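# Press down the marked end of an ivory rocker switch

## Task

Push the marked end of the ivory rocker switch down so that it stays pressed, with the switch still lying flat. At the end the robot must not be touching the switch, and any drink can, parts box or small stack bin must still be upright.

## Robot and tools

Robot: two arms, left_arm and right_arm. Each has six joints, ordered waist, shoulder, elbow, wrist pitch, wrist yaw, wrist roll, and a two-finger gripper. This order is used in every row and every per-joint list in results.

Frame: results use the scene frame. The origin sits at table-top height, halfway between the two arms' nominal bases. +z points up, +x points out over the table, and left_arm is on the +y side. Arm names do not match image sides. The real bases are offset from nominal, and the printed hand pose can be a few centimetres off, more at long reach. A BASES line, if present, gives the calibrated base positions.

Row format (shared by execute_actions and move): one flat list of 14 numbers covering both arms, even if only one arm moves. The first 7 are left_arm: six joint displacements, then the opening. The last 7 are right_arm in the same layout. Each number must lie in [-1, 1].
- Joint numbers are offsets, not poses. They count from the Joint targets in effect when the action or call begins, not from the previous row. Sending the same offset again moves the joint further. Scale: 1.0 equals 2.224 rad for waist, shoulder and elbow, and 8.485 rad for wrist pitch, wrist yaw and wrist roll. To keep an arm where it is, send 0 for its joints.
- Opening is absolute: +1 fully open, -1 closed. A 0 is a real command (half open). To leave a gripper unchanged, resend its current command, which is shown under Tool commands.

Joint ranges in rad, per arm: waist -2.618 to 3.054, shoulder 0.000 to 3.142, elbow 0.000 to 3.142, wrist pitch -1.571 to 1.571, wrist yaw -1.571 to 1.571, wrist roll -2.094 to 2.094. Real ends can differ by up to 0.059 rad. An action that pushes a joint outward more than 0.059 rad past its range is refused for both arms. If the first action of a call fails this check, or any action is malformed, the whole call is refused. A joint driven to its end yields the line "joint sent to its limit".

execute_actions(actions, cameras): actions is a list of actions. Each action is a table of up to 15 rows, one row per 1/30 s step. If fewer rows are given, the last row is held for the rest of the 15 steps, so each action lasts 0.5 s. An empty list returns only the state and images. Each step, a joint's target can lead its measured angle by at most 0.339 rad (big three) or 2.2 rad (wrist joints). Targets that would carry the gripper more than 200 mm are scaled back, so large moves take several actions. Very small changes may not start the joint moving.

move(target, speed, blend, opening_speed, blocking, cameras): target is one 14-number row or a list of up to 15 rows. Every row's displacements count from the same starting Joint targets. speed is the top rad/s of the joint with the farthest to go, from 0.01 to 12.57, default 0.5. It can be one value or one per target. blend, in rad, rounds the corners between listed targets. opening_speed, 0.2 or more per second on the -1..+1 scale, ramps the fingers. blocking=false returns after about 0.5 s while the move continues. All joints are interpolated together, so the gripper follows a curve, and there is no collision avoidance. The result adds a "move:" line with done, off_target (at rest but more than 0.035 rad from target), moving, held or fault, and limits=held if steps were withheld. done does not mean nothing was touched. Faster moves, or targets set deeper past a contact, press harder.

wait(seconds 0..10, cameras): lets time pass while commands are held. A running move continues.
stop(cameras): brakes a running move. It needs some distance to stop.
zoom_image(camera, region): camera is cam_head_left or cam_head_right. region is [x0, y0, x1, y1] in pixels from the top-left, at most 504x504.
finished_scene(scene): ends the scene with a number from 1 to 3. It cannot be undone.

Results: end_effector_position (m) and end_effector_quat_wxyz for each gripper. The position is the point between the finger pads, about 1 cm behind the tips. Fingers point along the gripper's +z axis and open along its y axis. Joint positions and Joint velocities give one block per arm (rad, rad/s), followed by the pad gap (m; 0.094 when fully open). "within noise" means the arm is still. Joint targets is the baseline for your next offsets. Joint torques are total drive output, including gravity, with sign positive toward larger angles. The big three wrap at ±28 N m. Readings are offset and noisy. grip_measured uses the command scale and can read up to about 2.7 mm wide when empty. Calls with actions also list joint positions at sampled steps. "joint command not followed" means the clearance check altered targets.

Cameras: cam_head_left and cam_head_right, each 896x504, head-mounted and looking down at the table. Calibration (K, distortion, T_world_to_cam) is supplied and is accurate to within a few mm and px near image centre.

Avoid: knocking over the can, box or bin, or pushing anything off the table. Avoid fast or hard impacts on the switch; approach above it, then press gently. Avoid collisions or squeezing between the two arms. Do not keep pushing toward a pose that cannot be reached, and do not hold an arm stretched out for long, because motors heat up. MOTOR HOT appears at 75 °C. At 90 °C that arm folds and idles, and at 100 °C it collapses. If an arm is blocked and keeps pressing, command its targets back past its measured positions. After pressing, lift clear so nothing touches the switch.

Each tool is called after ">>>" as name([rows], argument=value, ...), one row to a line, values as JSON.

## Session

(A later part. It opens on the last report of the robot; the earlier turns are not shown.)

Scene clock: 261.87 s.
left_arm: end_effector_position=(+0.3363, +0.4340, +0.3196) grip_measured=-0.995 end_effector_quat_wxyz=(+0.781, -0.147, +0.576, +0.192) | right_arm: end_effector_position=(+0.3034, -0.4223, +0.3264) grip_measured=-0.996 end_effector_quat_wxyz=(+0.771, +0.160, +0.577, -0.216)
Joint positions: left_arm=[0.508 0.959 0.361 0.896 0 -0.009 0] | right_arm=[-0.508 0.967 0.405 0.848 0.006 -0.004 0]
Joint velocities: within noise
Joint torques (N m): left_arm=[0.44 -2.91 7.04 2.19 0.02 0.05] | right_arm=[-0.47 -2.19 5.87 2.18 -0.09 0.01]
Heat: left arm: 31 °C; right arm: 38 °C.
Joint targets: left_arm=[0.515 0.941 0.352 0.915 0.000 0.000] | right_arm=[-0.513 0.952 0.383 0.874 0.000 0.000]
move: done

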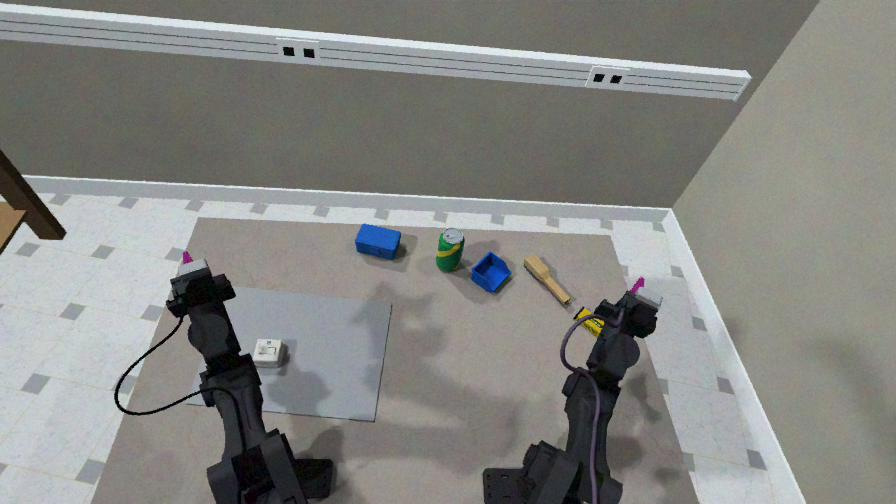

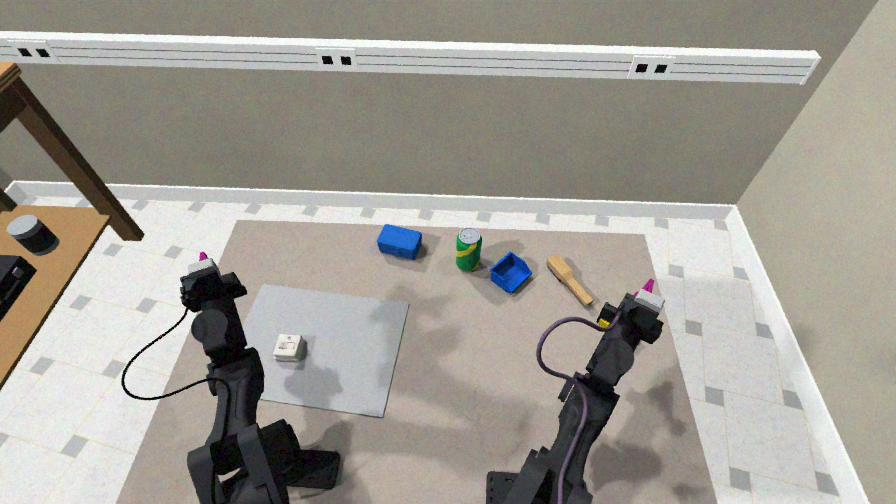

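>>> move([
  [-0.0988, 0.3123, 0.3611, -0.2357, 0, 0, -1, 0.1665, 0.3808, 0.4718, -0.2449, 0, 0, -1],
  [-0.0988, 0.3388, 0.2898, -0.2116, 0, 0, -1, 0.1665, 0.3969, 0.4101, -0.2245, 0, 0, -1],
], speed=[1.8, 0.25])

>>> zoom_image(camera="cam_head_right", region=[255, 310, 335, 390])

Scene clock: 270.90 s.
left_arm: end_effector_position=(+0.2997, +0.3504, +0.0360) grip_measured=-0.995 end_effector_quat_wxyz=(-0.002, -0.145, +0.989, +0.001) | right_arm: end_effector_position=(+0.3325, -0.3022, +0.0602) grip_measured=-0.996 end_effector_quat_wxyz=(+0.010, +0.086, +0.996, -0.004)
Joint positions: left_arm=[0.301 1.664 1.029 -0.939 -0.002 -0.009 0] | right_arm=[-0.146 1.817 1.312 -1.044 0.006 -0.004 0]
Joint velocities: within noise
Joint torques (N m): left_arm=[-0.55 -3.77 3.32 1.14 0.04 0.05] | right_arm=[0.27 -5.97 4.98 0.51 -0.07 0.02]
Heat: left arm: 31 °C; right arm: 38 °C.
Joint targets: left_arm=[0.295 1.695 0.997 -0.881 0.000 0.000] | right_arm=[-0.143 1.835 1.295 -1.032 0.000 0.000]
move: off_target (left_arm); left_arm: the wrist pitch is farthest, 0.059 rad from its target

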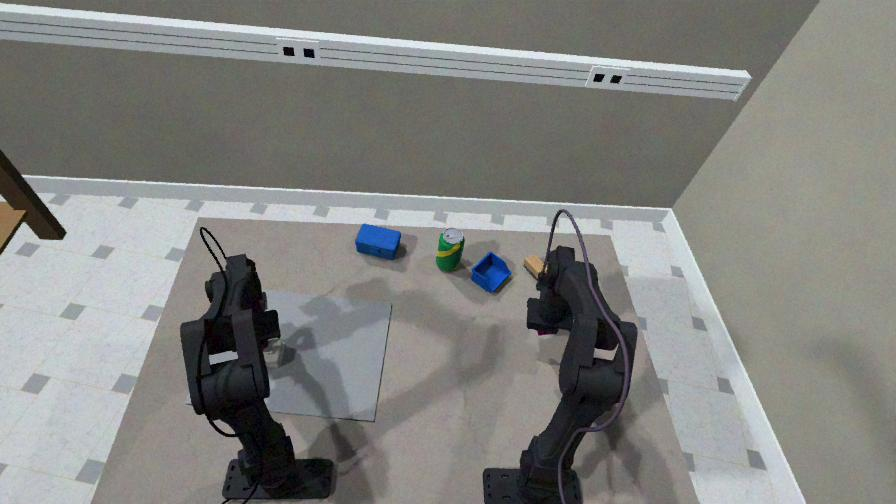

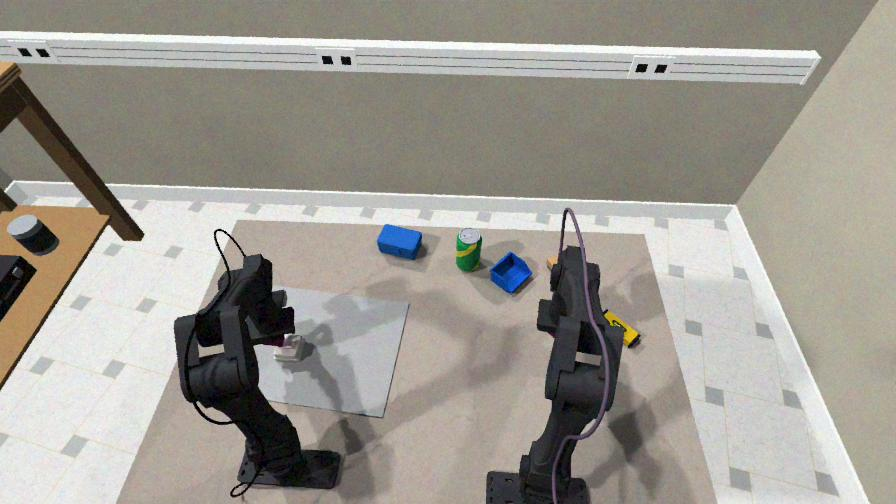

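Scaled by 6.300 from the camera's 896x504 image, which has a finer 1280x720 frame.

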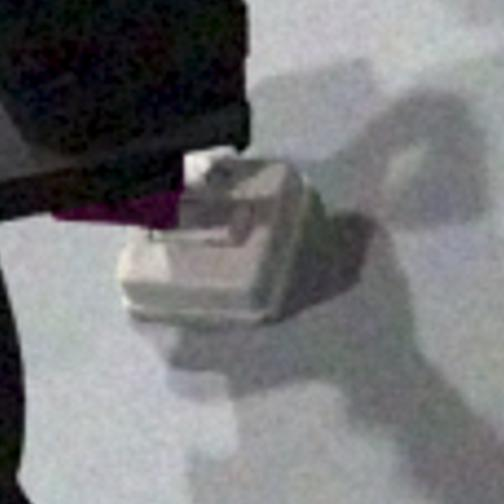

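>>> move([
  [0, -0.0785, 0.087, -0.0318, 0, 0, -1, 0, -0.0161, 0.0617, -0.0204, 0, 0, -1],
  [0.0988, -0.3388, -0.2898, 0.2116, 0, 0, -1, -0.1665, -0.3969, -0.4101, 0.2245, 0, 0, -1],
], speed=[0.8, 1.5])

>>> zoom_image(camera="cam_head_left", region=[235, 315, 315, 395])

>>> zoom_image(camera="cam_head_right", region=[255, 310, 335, 390])

Scene clock: 275.50 s.
left_arm: end_effector_position=(+0.3361, +0.4343, +0.3197) grip_measured=-0.995 end_effector_quat_wxyz=(+0.781, -0.148, +0.575, +0.193) | right_arm: end_effector_position=(+0.3036, -0.4224, +0.3265) grip_measured=-0.996 end_effector_quat_wxyz=(+0.771, +0.160, +0.577, -0.216)
Joint positions: left_arm=[0.508 0.958 0.361 0.896 -0.002 -0.009 0] | right_arm=[-0.508 0.967 0.406 0.846 0.006 -0.004 0]
Joint velocities: within noise
Joint torques (N m): left_arm=[0.54 -2.89 7.05 2.22 0.05 0.05] | right_arm=[-0.47 -2.24 5.75 2.22 -0.08 0.01]
Heat: left arm: 31 °C; right arm: 38 °C.
Joint targets: left_arm=[0.515 0.941 0.352 0.915 0.000 0.000] | right_arm=[-0.513 0.952 0.383 0.873 0.000 0.000]
move: done

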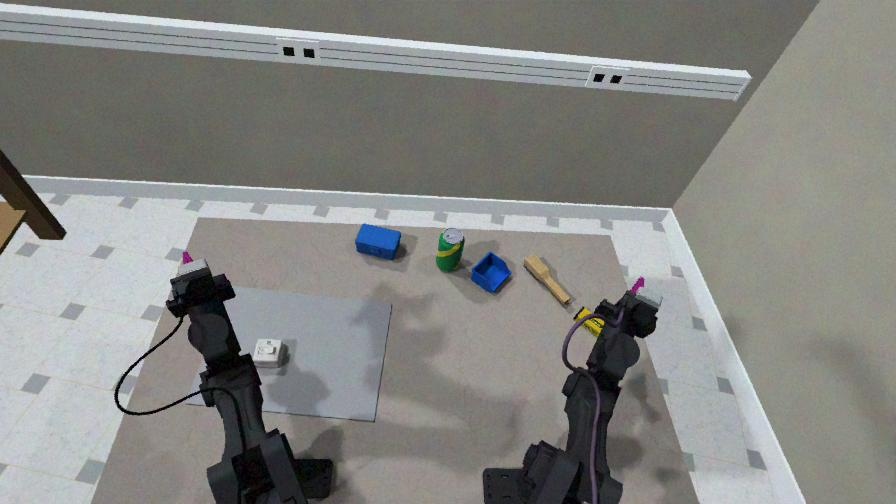

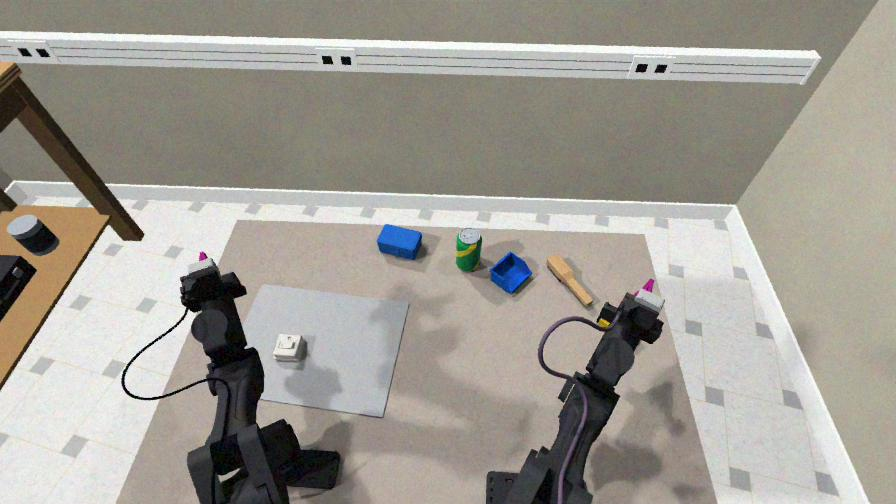

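Scaled by 6.300 from the camera's 896x504 image, which has a finer 1280x720 frame.

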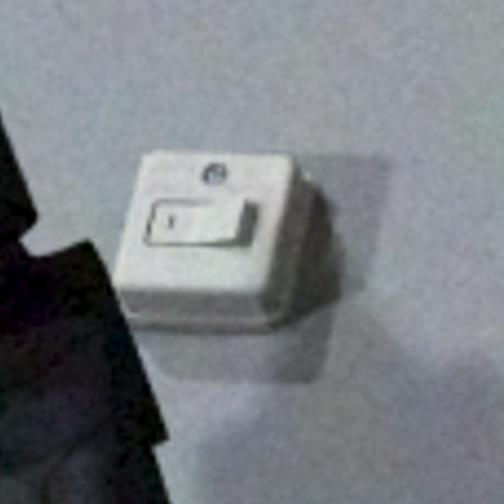

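Scaled by 6.300 from the camera's 896x504 image, which has a finer 1280x720 frame.

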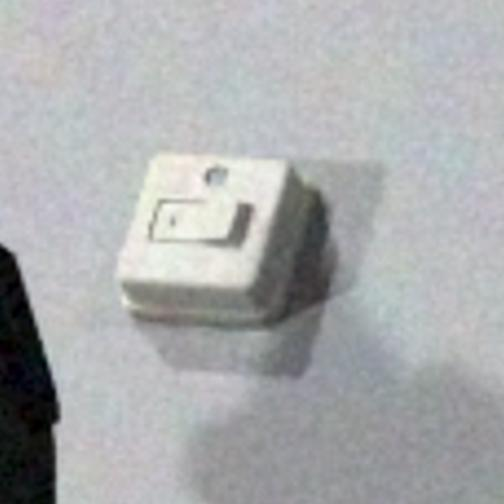

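>>> move([
  [-0.2617, 0.321, 0.3977, -0.2431, 0, 0, -1, 0.305, 0.3853, 0.4693, -0.241, 0, 0, -1],
  [-0.2617, 0.3392, 0.3288, -0.2218, 0, 0, -1, 0.305, 0.4045, 0.3923, -0.2205, 0, 0, -1],
], speed=[1.5, 0.3])

>>> zoom_image(camera="cam_head_left", region=[290, 300, 350, 360])

>>> zoom_image(camera="cam_head_right", region=[300, 300, 360, 360])

>>> zoom_image(camera="cam_head_left", region=[470, 300, 530, 360])

>>> zoom_image(camera="cam_head_right", region=[480, 300, 540, 360])

Scene clock: 289.23 s.
left_arm: end_effector_position=(+0.3183, +0.2505, +0.0453) grip_measured=-0.995 end_effector_quat_wxyz=(-0.002, +0.036, +0.999, +0.001) | right_arm: end_effector_position=(+0.3284, -0.2001, +0.0442) grip_measured=-0.997 end_effector_quat_wxyz=(-0.002, -0.069, +0.998, -0.003)
Joint positions: left_arm=[-0.062 1.681 1.087 -0.982 -0.002 -0.009 0] | right_arm=[0.164 1.836 1.27 -1.01 0.005 -0.004 0]
Joint velocities: within noise
Joint torques (N m): left_arm=[-0.4 -5.22 6.08 0.69 0.02 0.04] | right_arm=[0.09 -6.16 5 0.42 -0.06 0.02]
Heat: left arm: 32 °C; right arm: 39 °C.
Joint targets: left_arm=[-0.067 1.696 1.083 -0.967 0.000 0.000] | right_arm=[0.165 1.852 1.255 -0.997 0.000 0.000]
move: done

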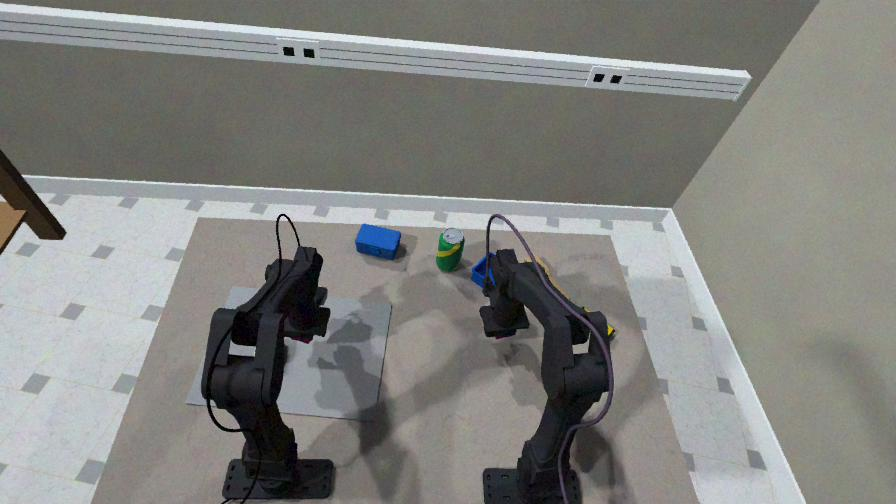

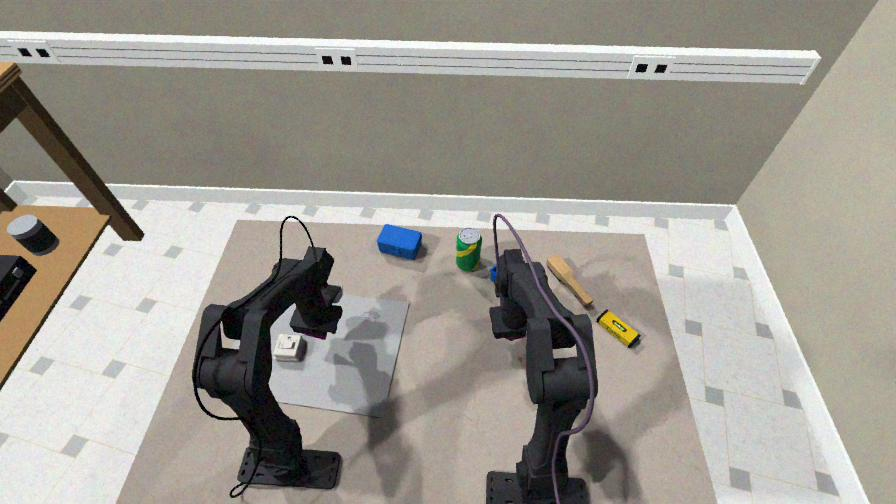

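Scaled by 8.400 from the camera's 896x504 image, which has a finer 1280x720 frame.

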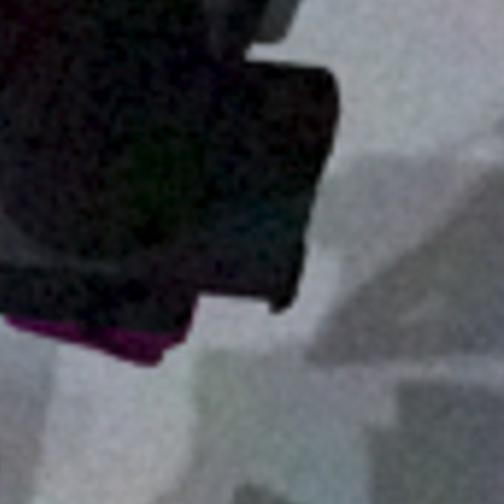

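Scaled by 8.400 from the camera's 896x504 image, which has a finer 1280x720 frame.

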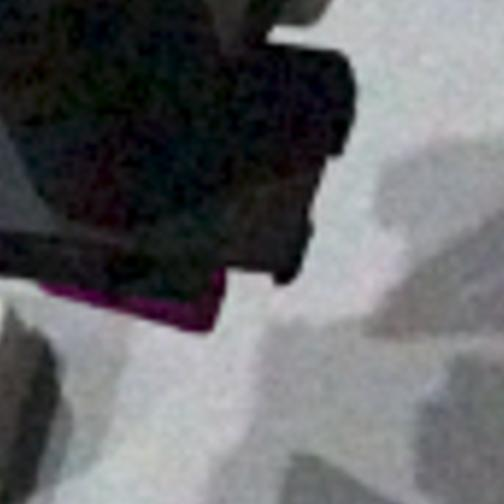

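Scaled by 8.400 from the camera's 896x504 image, which has a finer 1280x720 frame.

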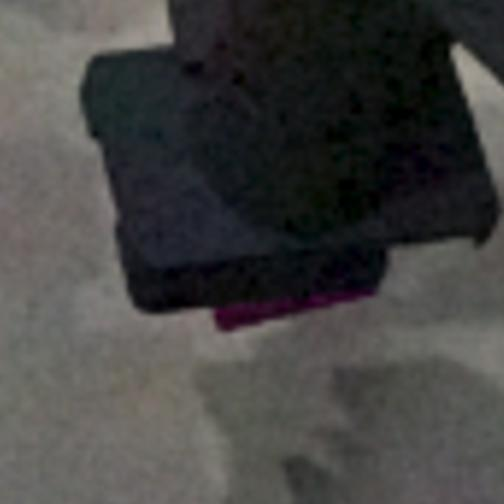

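Scaled by 8.400 from the camera's 896x504 image, which has a finer 1280x720 frame.

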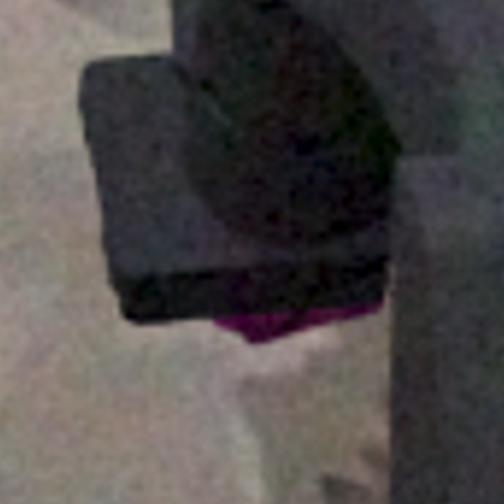

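>>> move(target=[0, 0.0259, -0.0398, 0.0174, 0, 0, -1, 0, 0.0232, -0.0383, 0.0161, 0, 0, -1], speed=0.1)

Scene clock: 307.77 s.
left_arm: end_effector_position=(+0.3194, +0.2504, +0.0109) grip_measured=-0.995 end_effector_quat_wxyz=(+0.001, +0.036, +0.999, +0.001) | right_arm: end_effector_position=(+0.3293, -0.2000, +0.0104) grip_measured=-0.997 end_effector_quat_wxyz=(+0.000, -0.069, +0.998, -0.003)
Joint positions: left_arm=[-0.062 1.736 1.001 -0.835 -0.002 -0.009 0] | right_arm=[0.164 1.883 1.188 -0.875 0.005 -0.004 0]
Joint velocities: within noise
Joint torques (N m): left_arm=[-0.5 -5.12 5.6 0.7 0.06 0.06] | right_arm=[0.1 -6.01 4.53 0.51 -0.06 0.02]
Heat: left arm: 29 °C; right arm: 36 °C.
Joint targets: left_arm=[-0.067 1.753 0.995 -0.820 0.000 0.000] | right_arm=[0.165 1.903 1.170 -0.861 0.000 0.000]
move: done

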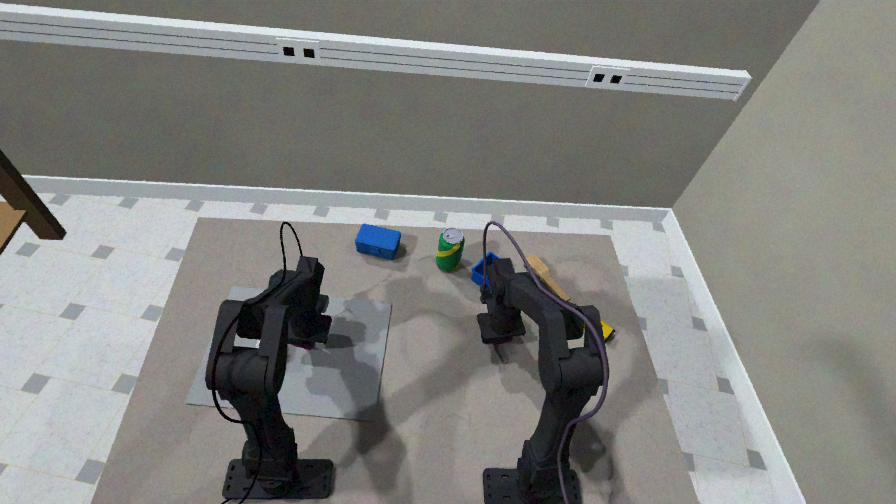

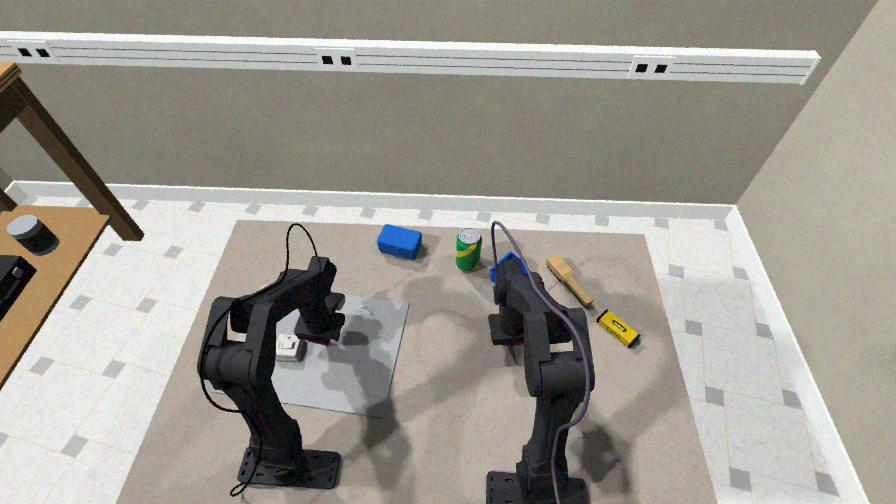

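>>> move(target=[0, 0.0075, -0.008, 0.004, 0, 0, -1, 0, 0.0065, -0.0075, 0.0037, 0, 0, -1], speed=0.1, cameras=[])

Scene clock: 310.80 s.
left_arm: end_effector_position=(+0.3202, +0.2504, +0.0086) grip_measured=-0.995 end_effector_quat_wxyz=(+0.003, +0.036, +0.999, +0.001) | right_arm: end_effector_position=(+0.3296, -0.1999, +0.0051) grip_measured=-0.997 end_effector_quat_wxyz=(+0.001, -0.069, +0.998, -0.003)
Joint positions: left_arm=[-0.062 1.739 0.995 -0.822 -0.002 -0.009 0] | right_arm=[0.164 1.892 1.176 -0.853 0.005 -0.004 0]
Joint velocities: within noise
Joint torques (N m): left_arm=[-0.36 -4.21 4.45 0.91 0.04 0.05] | right_arm=[0.09 -5.67 4.05 0.61 -0.06 0.02]
Heat: left arm: 29 °C; right arm: 36 °C.
Joint targets: left_arm=[-0.067 1.770 0.977 -0.786 0.000 0.000] | right_arm=[0.165 1.918 1.154 -0.829 0.000 0.000]
move: off_target (left_arm); left_arm: the wrist pitch is farthest, 0.036 rad from its target
No camera images: "cameras" was empty.

>>> move(target=[0, -0.0075, 0.008, -0.004, 0, 0, -1, 0, 0.0042, -0.0052, 0.0024, 0, 0, -1], speed=0.1, cameras=[])

Scene clock: 313.30 s.
left_arm: end_effector_position=(+0.3198, +0.2504, +0.0084) grip_measured=-0.995 end_effector_quat_wxyz=(+0.002, +0.036, +0.999, +0.001) | right_arm: end_effector_position=(+0.3296, -0.2000, +0.0049) grip_measured=-0.997 end_effector_quat_wxyz=(+0.001, -0.069, +0.998, -0.003)
Joint positions: left_arm=[-0.062 1.739 0.994 -0.822 -0.002 -0.009 0] | right_arm=[0.164 1.892 1.175 -0.851 0.005 -0.004 0]
Joint velocities: within noise
Joint torques (N m): left_arm=[-0.44 -5.45 6.05 0.56 0.06 0.03] | right_arm=[0.09 -5.01 3.22 0.81 -0.06 0.02]
Heat: left arm: 29 °C; right arm: 36 °C.
Joint targets: left_arm=[-0.067 1.753 0.995 -0.819 0.000 0.000] | right_arm=[0.165 1.927 1.142 -0.809 0.000 0.000]
move: off_target (right_arm); right_arm: the wrist pitch is farthest, 0.043 rad from its target
No camera images: "cameras" was empty.

>>> finished_scene(scene=1)

The scene is finished: the task was done.


## Next scene

The same job, from a new start.

>>> move(target=[0.225, -0.27, 0, 0, 0, 0, -1, -0.225, -0.27, 0, 0, 0, 0, -1], speed=1.3)

Scene clock: 1.07 s.
left_arm: end_effector_position=(+0.3423, +0.4136, +0.3310) grip_measured=-0.995 end_effector_quat_wxyz=(+0.786, -0.087, +0.596, +0.136) | right_arm: end_effector_position=(+0.2963, -0.4327, +0.2962) grip_measured=-0.997 end_effector_quat_wxyz=(+0.752, +0.159, +0.608, -0.197)
Joint positions: left_arm=[0.56 0.911 0.411 0.785 0.216 -0.036 0] | right_arm=[-0.613 0.967 0.353 0.827 -0.127 0.026 0]
Joint velocities: within noise
Joint torques (N m): left_arm=[0.36 -1.57 9.14 2 -0.04 -0.02] | right_arm=[-0.44 -1.61 8.1 2.03 -0.06 -0.03]
Heat: left arm: 25 °C; right arm: 29 °C.
Joint targets: left_arm=[0.565 0.904 0.421 0.784 0.216 -0.036] | right_arm=[-0.618 0.960 0.360 0.835 -0.133 0.026]
move: done

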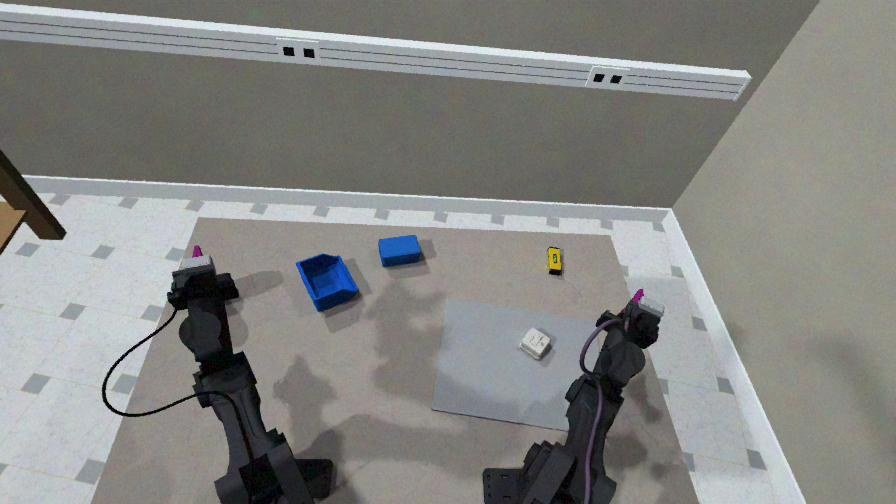

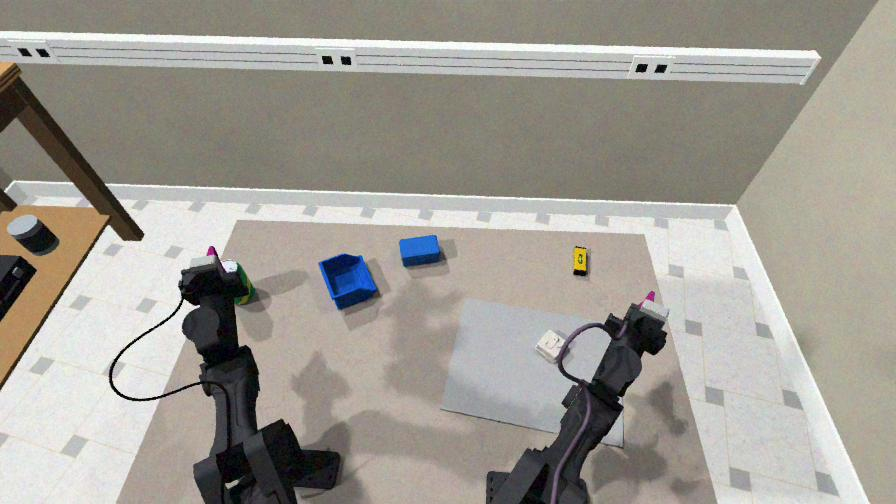

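>>> zoom_image(camera="cam_head_left", region=[500, 310, 570, 380])

>>> zoom_image(camera="cam_head_right", region=[520, 310, 590, 380])

Scaled by 7.200 from the camera's 896x504 image, which has a finer 1280x720 frame.

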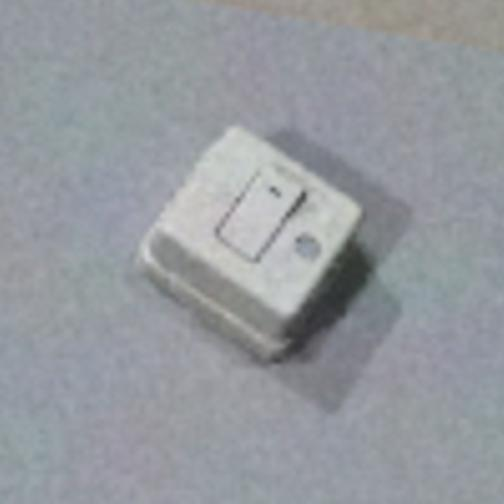

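Scaled by 7.200 from the camera's 896x504 image, which has a finer 1280x720 frame.

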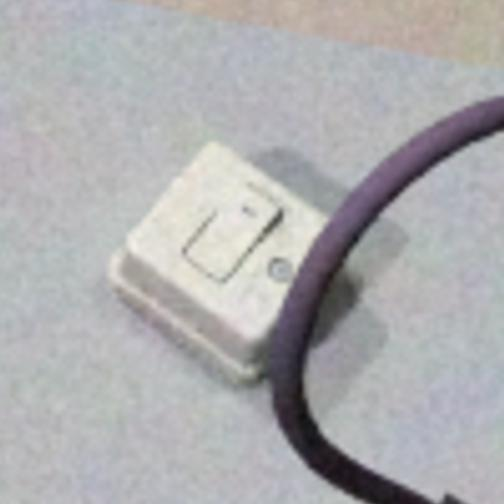

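>>> move([
  [0, 0, 0, 0, 0, 0, -1, 0.2095, 0.4056, 0.4838, -0.2312, 0.0157, -0.0031, -1],
  [0, 0, 0, 0, 0, 0, -1, 0.2095, 0.431, 0.4049, -0.2087, 0.0157, -0.0031, -1],
], speed=[1.8, 0.27], cameras=[])

Scene clock: 7.63 s.
left_arm: end_effector_position=(+0.3424, +0.4137, +0.3309) grip_measured=-0.995 end_effector_quat_wxyz=(+0.786, -0.087, +0.596, +0.136) | right_arm: end_effector_position=(+0.3393, -0.3033, +0.0354) grip_measured=-0.997 end_effector_quat_wxyz=(+0.001, +0.094, +0.996, +0.005)
Joint positions: left_arm=[0.56 0.911 0.411 0.784 0.216 -0.036 0] | right_arm=[-0.154 1.888 1.301 -0.982 -0.01 0.004 0]
Joint velocities: within noise
Joint torques (N m): left_arm=[0.39 -1.87 9.16 1.96 -0.01 -0.04] | right_arm=[0.23 -5.57 2.91 0.77 0.12 0.03]
Heat: left arm: 26 °C; right arm: 30 °C.
Joint targets: left_arm=[0.565 0.904 0.421 0.784 0.216 -0.036] | right_arm=[-0.152 1.918 1.260 -0.936 0.000 0.000]
move: off_target (right_arm); right_arm: the wrist pitch is farthest, 0.046 rad from its target
No camera images: "cameras" was empty.

>>> move([
  [0, 0, 0, 0, 0, 0, -1, 0, -0.089, 0.08, -0.0295, 0, 0, -1],
  [0, 0, 0, 0, 0, 0, -1, -0.2095, -0.431, -0.4049, 0.2087, 0, 0, -1],
], speed=[0.8, 1.8])

>>> zoom_image(camera="cam_head_left", region=[500, 310, 570, 380])

>>> zoom_image(camera="cam_head_right", region=[520, 310, 590, 380])

Scene clock: 11.70 s.
left_arm: end_effector_position=(+0.3424, +0.4137, +0.3308) grip_measured=-0.995 end_effector_quat_wxyz=(+0.786, -0.088, +0.596, +0.136) | right_arm: end_effector_position=(+0.2876, -0.4534, +0.3032) grip_measured=-0.997 end_effector_quat_wxyz=(+0.739, +0.197, +0.596, -0.244)
Joint positions: left_arm=[0.56 0.911 0.411 0.784 0.216 -0.036 0] | right_arm=[-0.612 0.976 0.385 0.805 -0.004 0.002 0]
Joint velocities: within noise
Joint torques (N m): left_arm=[0.39 -1.65 9.06 2.01 -0.01 -0.03] | right_arm=[-0.47 -2.41 5.64 2.28 0.04 -0.04]
Heat: left arm: 26 °C; right arm: 30 °C.
Joint targets: left_arm=[0.565 0.904 0.421 0.784 0.216 -0.036] | right_arm=[-0.617 0.960 0.360 0.835 0.000 -0.001]
move: done

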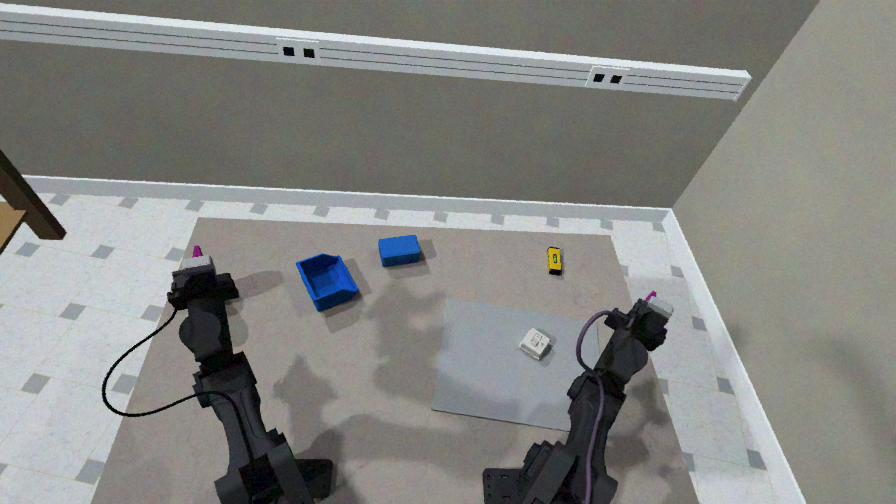

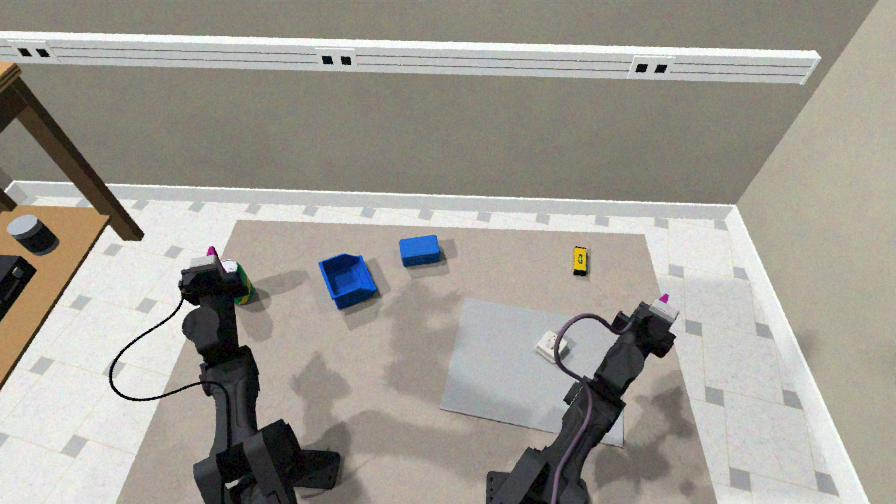

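Scaled by 7.200 from the camera's 896x504 image, which has a finer 1280x720 frame.

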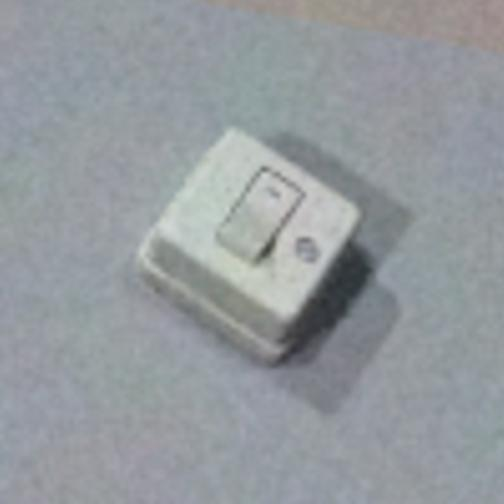

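Scaled by 7.200 from the camera's 896x504 image, which has a finer 1280x720 frame.

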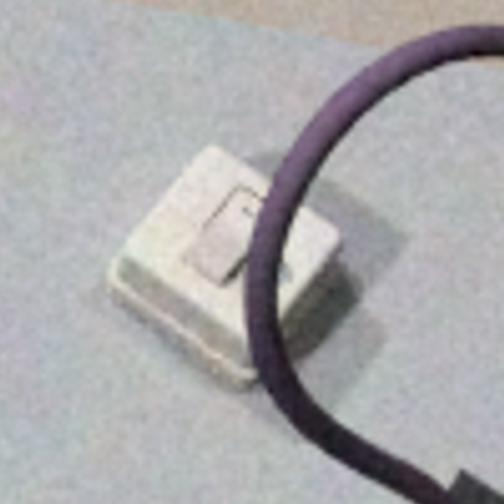

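The marked end is now down and the unmarked end is up.

>>> finished_scene(scene=2)

The scene is finished: the task was done.


## Next scene

The same job, from a new start.

>>> move(target=[0.225, -0.27, 0, 0, 0, 0, -1, -0.225, -0.27, 0, 0, 0, 0, -1], speed=1.3)

Scene clock: 1.10 s.
left_arm: end_effector_position=(+0.3177, +0.4390, +0.3254) grip_measured=-0.995 end_effector_quat_wxyz=(+0.791, -0.183, +0.549, +0.198) | right_arm: end_effector_position=(+0.2893, -0.4373, +0.3385) grip_measured=-0.997 end_effector_quat_wxyz=(+0.790, +0.209, +0.523, -0.243)
Joint positions: left_arm=[0.51 0.899 0.327 0.911 -0.071 -0.052 0] | right_arm=[-0.497 1.013 0.385 1.006 0.14 0.026 0]
Joint velocities: within noise
Joint torques (N m): left_arm=[0.38 -1.51 8.69 2 0 -0.01] | right_arm=[-0.38 -1.65 7.87 1.76 -0.11 -0.02]
Heat: left arm: 24 °C; right arm: 27 °C.
Joint targets: left_arm=[0.516 0.892 0.336 0.909 -0.072 -0.052] | right_arm=[-0.501 1.008 0.393 1.009 0.134 0.026]
move: done

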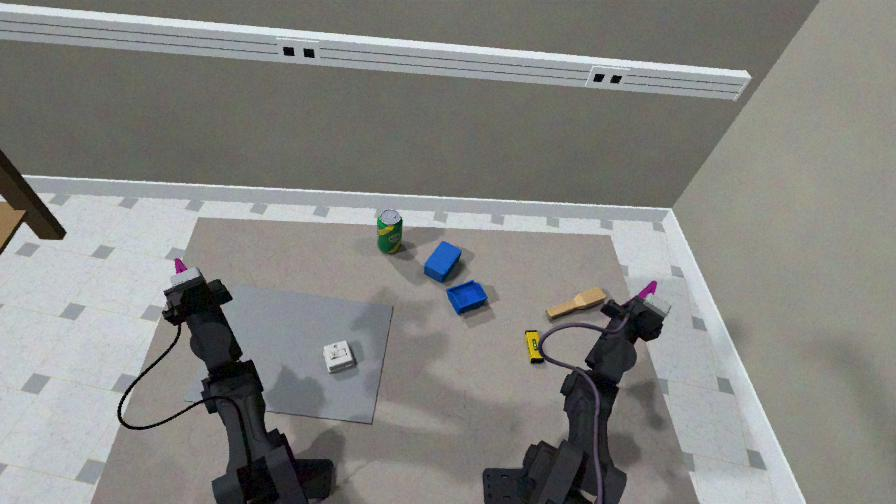

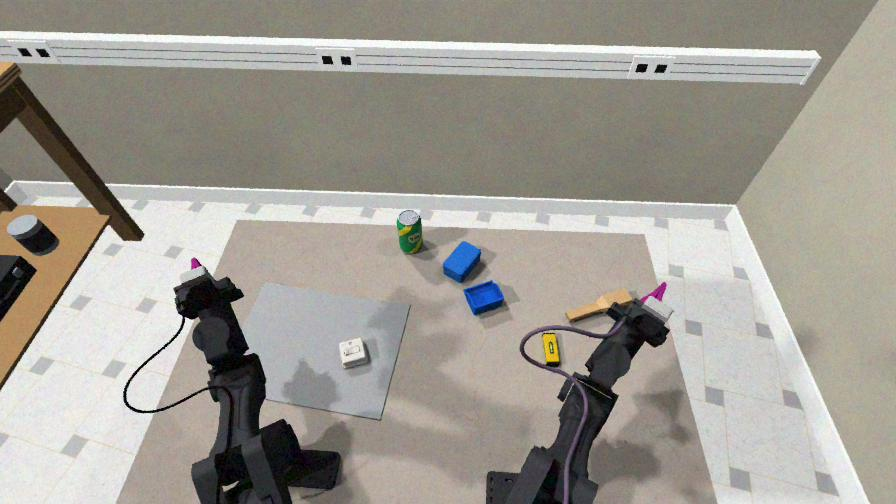

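>>> zoom_image(camera="cam_head_left", region=[305, 320, 375, 390])

>>> zoom_image(camera="cam_head_right", region=[320, 320, 390, 390])

Scaled by 7.200 from the camera's 896x504 image, which has a finer 1280x720 frame.

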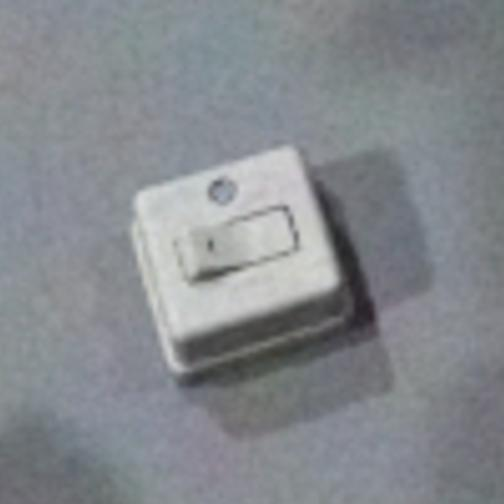

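Scaled by 7.200 from the camera's 896x504 image, which has a finer 1280x720 frame.

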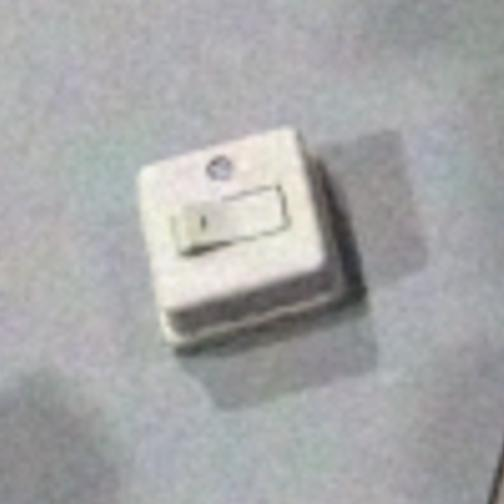

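>>> move([
  [-0.3623, 0.3188, 0.3521, -0.2349, 0.0085, 0.0061, -1, 0, 0, 0, 0, 0, 0, -1],
  [-0.3623, 0.3458, 0.2806, -0.2106, 0.0085, 0.0061, -1, 0, 0, 0, 0, 0, 0, -1],
], speed=[1.8, 0.27], cameras=[])

Scene clock: 7.03 s.
left_arm: end_effector_position=(+0.2880, +0.1951, +0.0358) grip_measured=-0.995 end_effector_quat_wxyz=(-0.007, +0.145, +0.989, +0.005) | right_arm: end_effector_position=(+0.2894, -0.4373, +0.3382) grip_measured=-0.997 end_effector_quat_wxyz=(+0.790, +0.209, +0.524, -0.242)
Joint positions: left_arm=[-0.286 1.633 0.994 -0.949 -0.008 -0.012 0] | right_arm=[-0.497 1.013 0.385 1.004 0.14 0.026 0]
Joint velocities: within noise
Joint torques (N m): left_arm=[-0.4 -3.52 3.14 1.26 0.09 0.09] | right_arm=[-0.39 -1.63 7.88 1.81 -0.12 -0.02]
Heat: left arm: 25 °C; right arm: 28 °C.
Joint targets: left_arm=[-0.291 1.661 0.960 -0.877 0.000 -0.001] | right_arm=[-0.501 1.008 0.393 1.009 0.134 0.026]
move: off_target (left_arm); left_arm: the wrist pitch is farthest, 0.071 rad from its target
No camera images: "cameras" was empty.

>>> move([
  [0, -0.085, 0.08, -0.0295, 0, 0, -1, 0, 0, 0, 0, 0, 0, -1],
  [0.3623, -0.3458, -0.2806, 0.2106, 0, 0, -1, 0, 0, 0, 0, 0, 0, -1],
], speed=[0.8, 1.8])

>>> zoom_image(camera="cam_head_left", region=[305, 320, 375, 390])

>>> zoom_image(camera="cam_head_right", region=[320, 320, 390, 390])

Scene clock: 14.17 s.
left_arm: end_effector_position=(+0.3268, +0.4302, +0.3253) grip_measured=-0.995 end_effector_quat_wxyz=(+0.788, -0.147, +0.565, +0.194) | right_arm: end_effector_position=(+0.2894, -0.4374, +0.3381) grip_measured=-0.997 end_effector_quat_wxyz=(+0.790, +0.209, +0.524, -0.242)
Joint positions: left_arm=[0.51 0.907 0.342 0.889 -0.003 -0.011 0] | right_arm=[-0.497 1.013 0.385 1.004 0.14 0.026 0]
Joint velocities: within noise
Joint torques (N m): left_arm=[0.5 -2.39 7.34 2.17 0.06 0.07] | right_arm=[-0.39 -1.62 7.87 1.81 -0.12 -0.02]
Heat: left arm: 25 °C; right arm: 29 °C.
Joint targets: left_arm=[0.516 0.891 0.336 0.909 0.000 -0.001] | right_arm=[-0.501 1.008 0.393 1.009 0.134 0.026]
move: done

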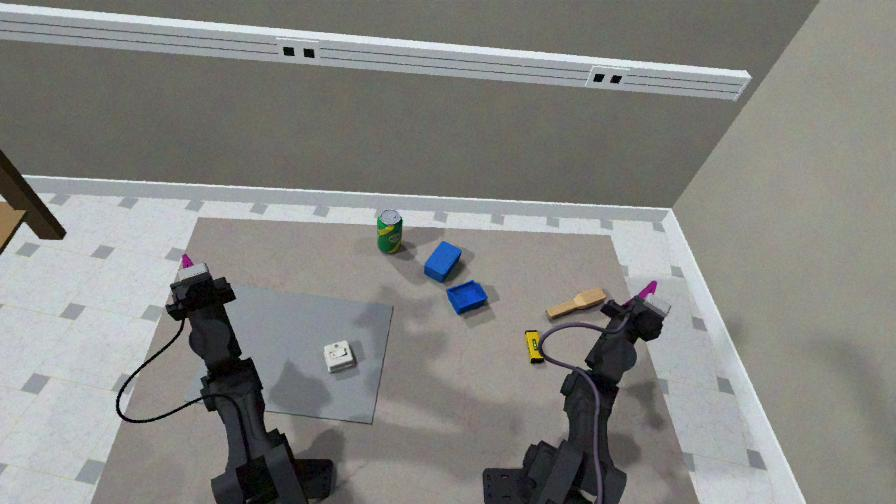

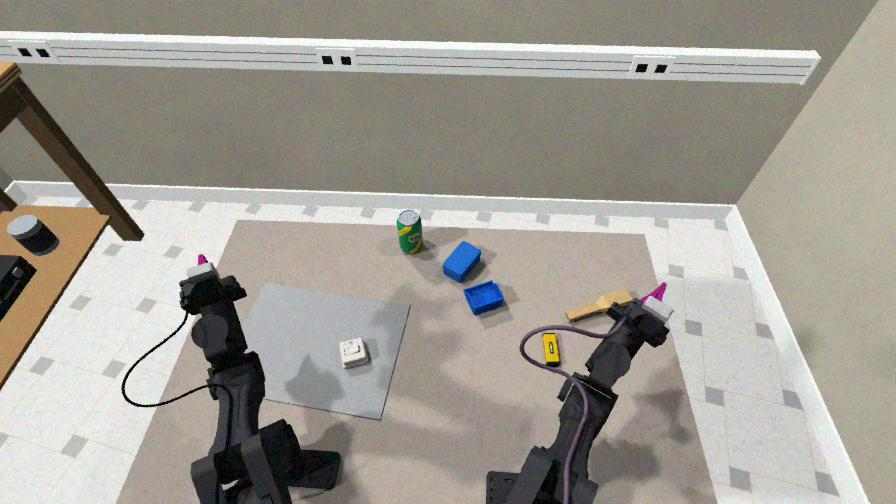

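Scaled by 7.200 from the camera's 896x504 image, which has a finer 1280x720 frame.

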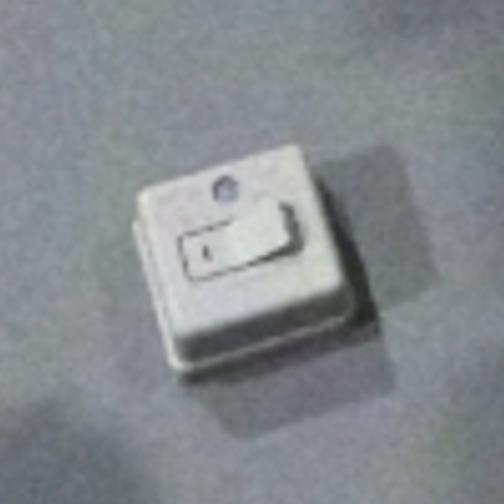

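Scaled by 7.200 from the camera's 896x504 image, which has a finer 1280x720 frame.

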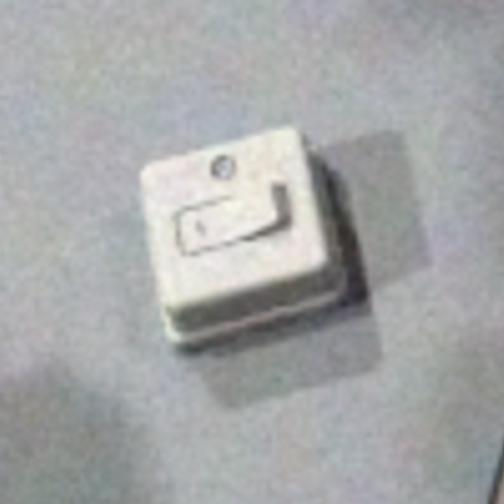

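>>> finished_scene(scene=3)

The scene is finished: the task was done.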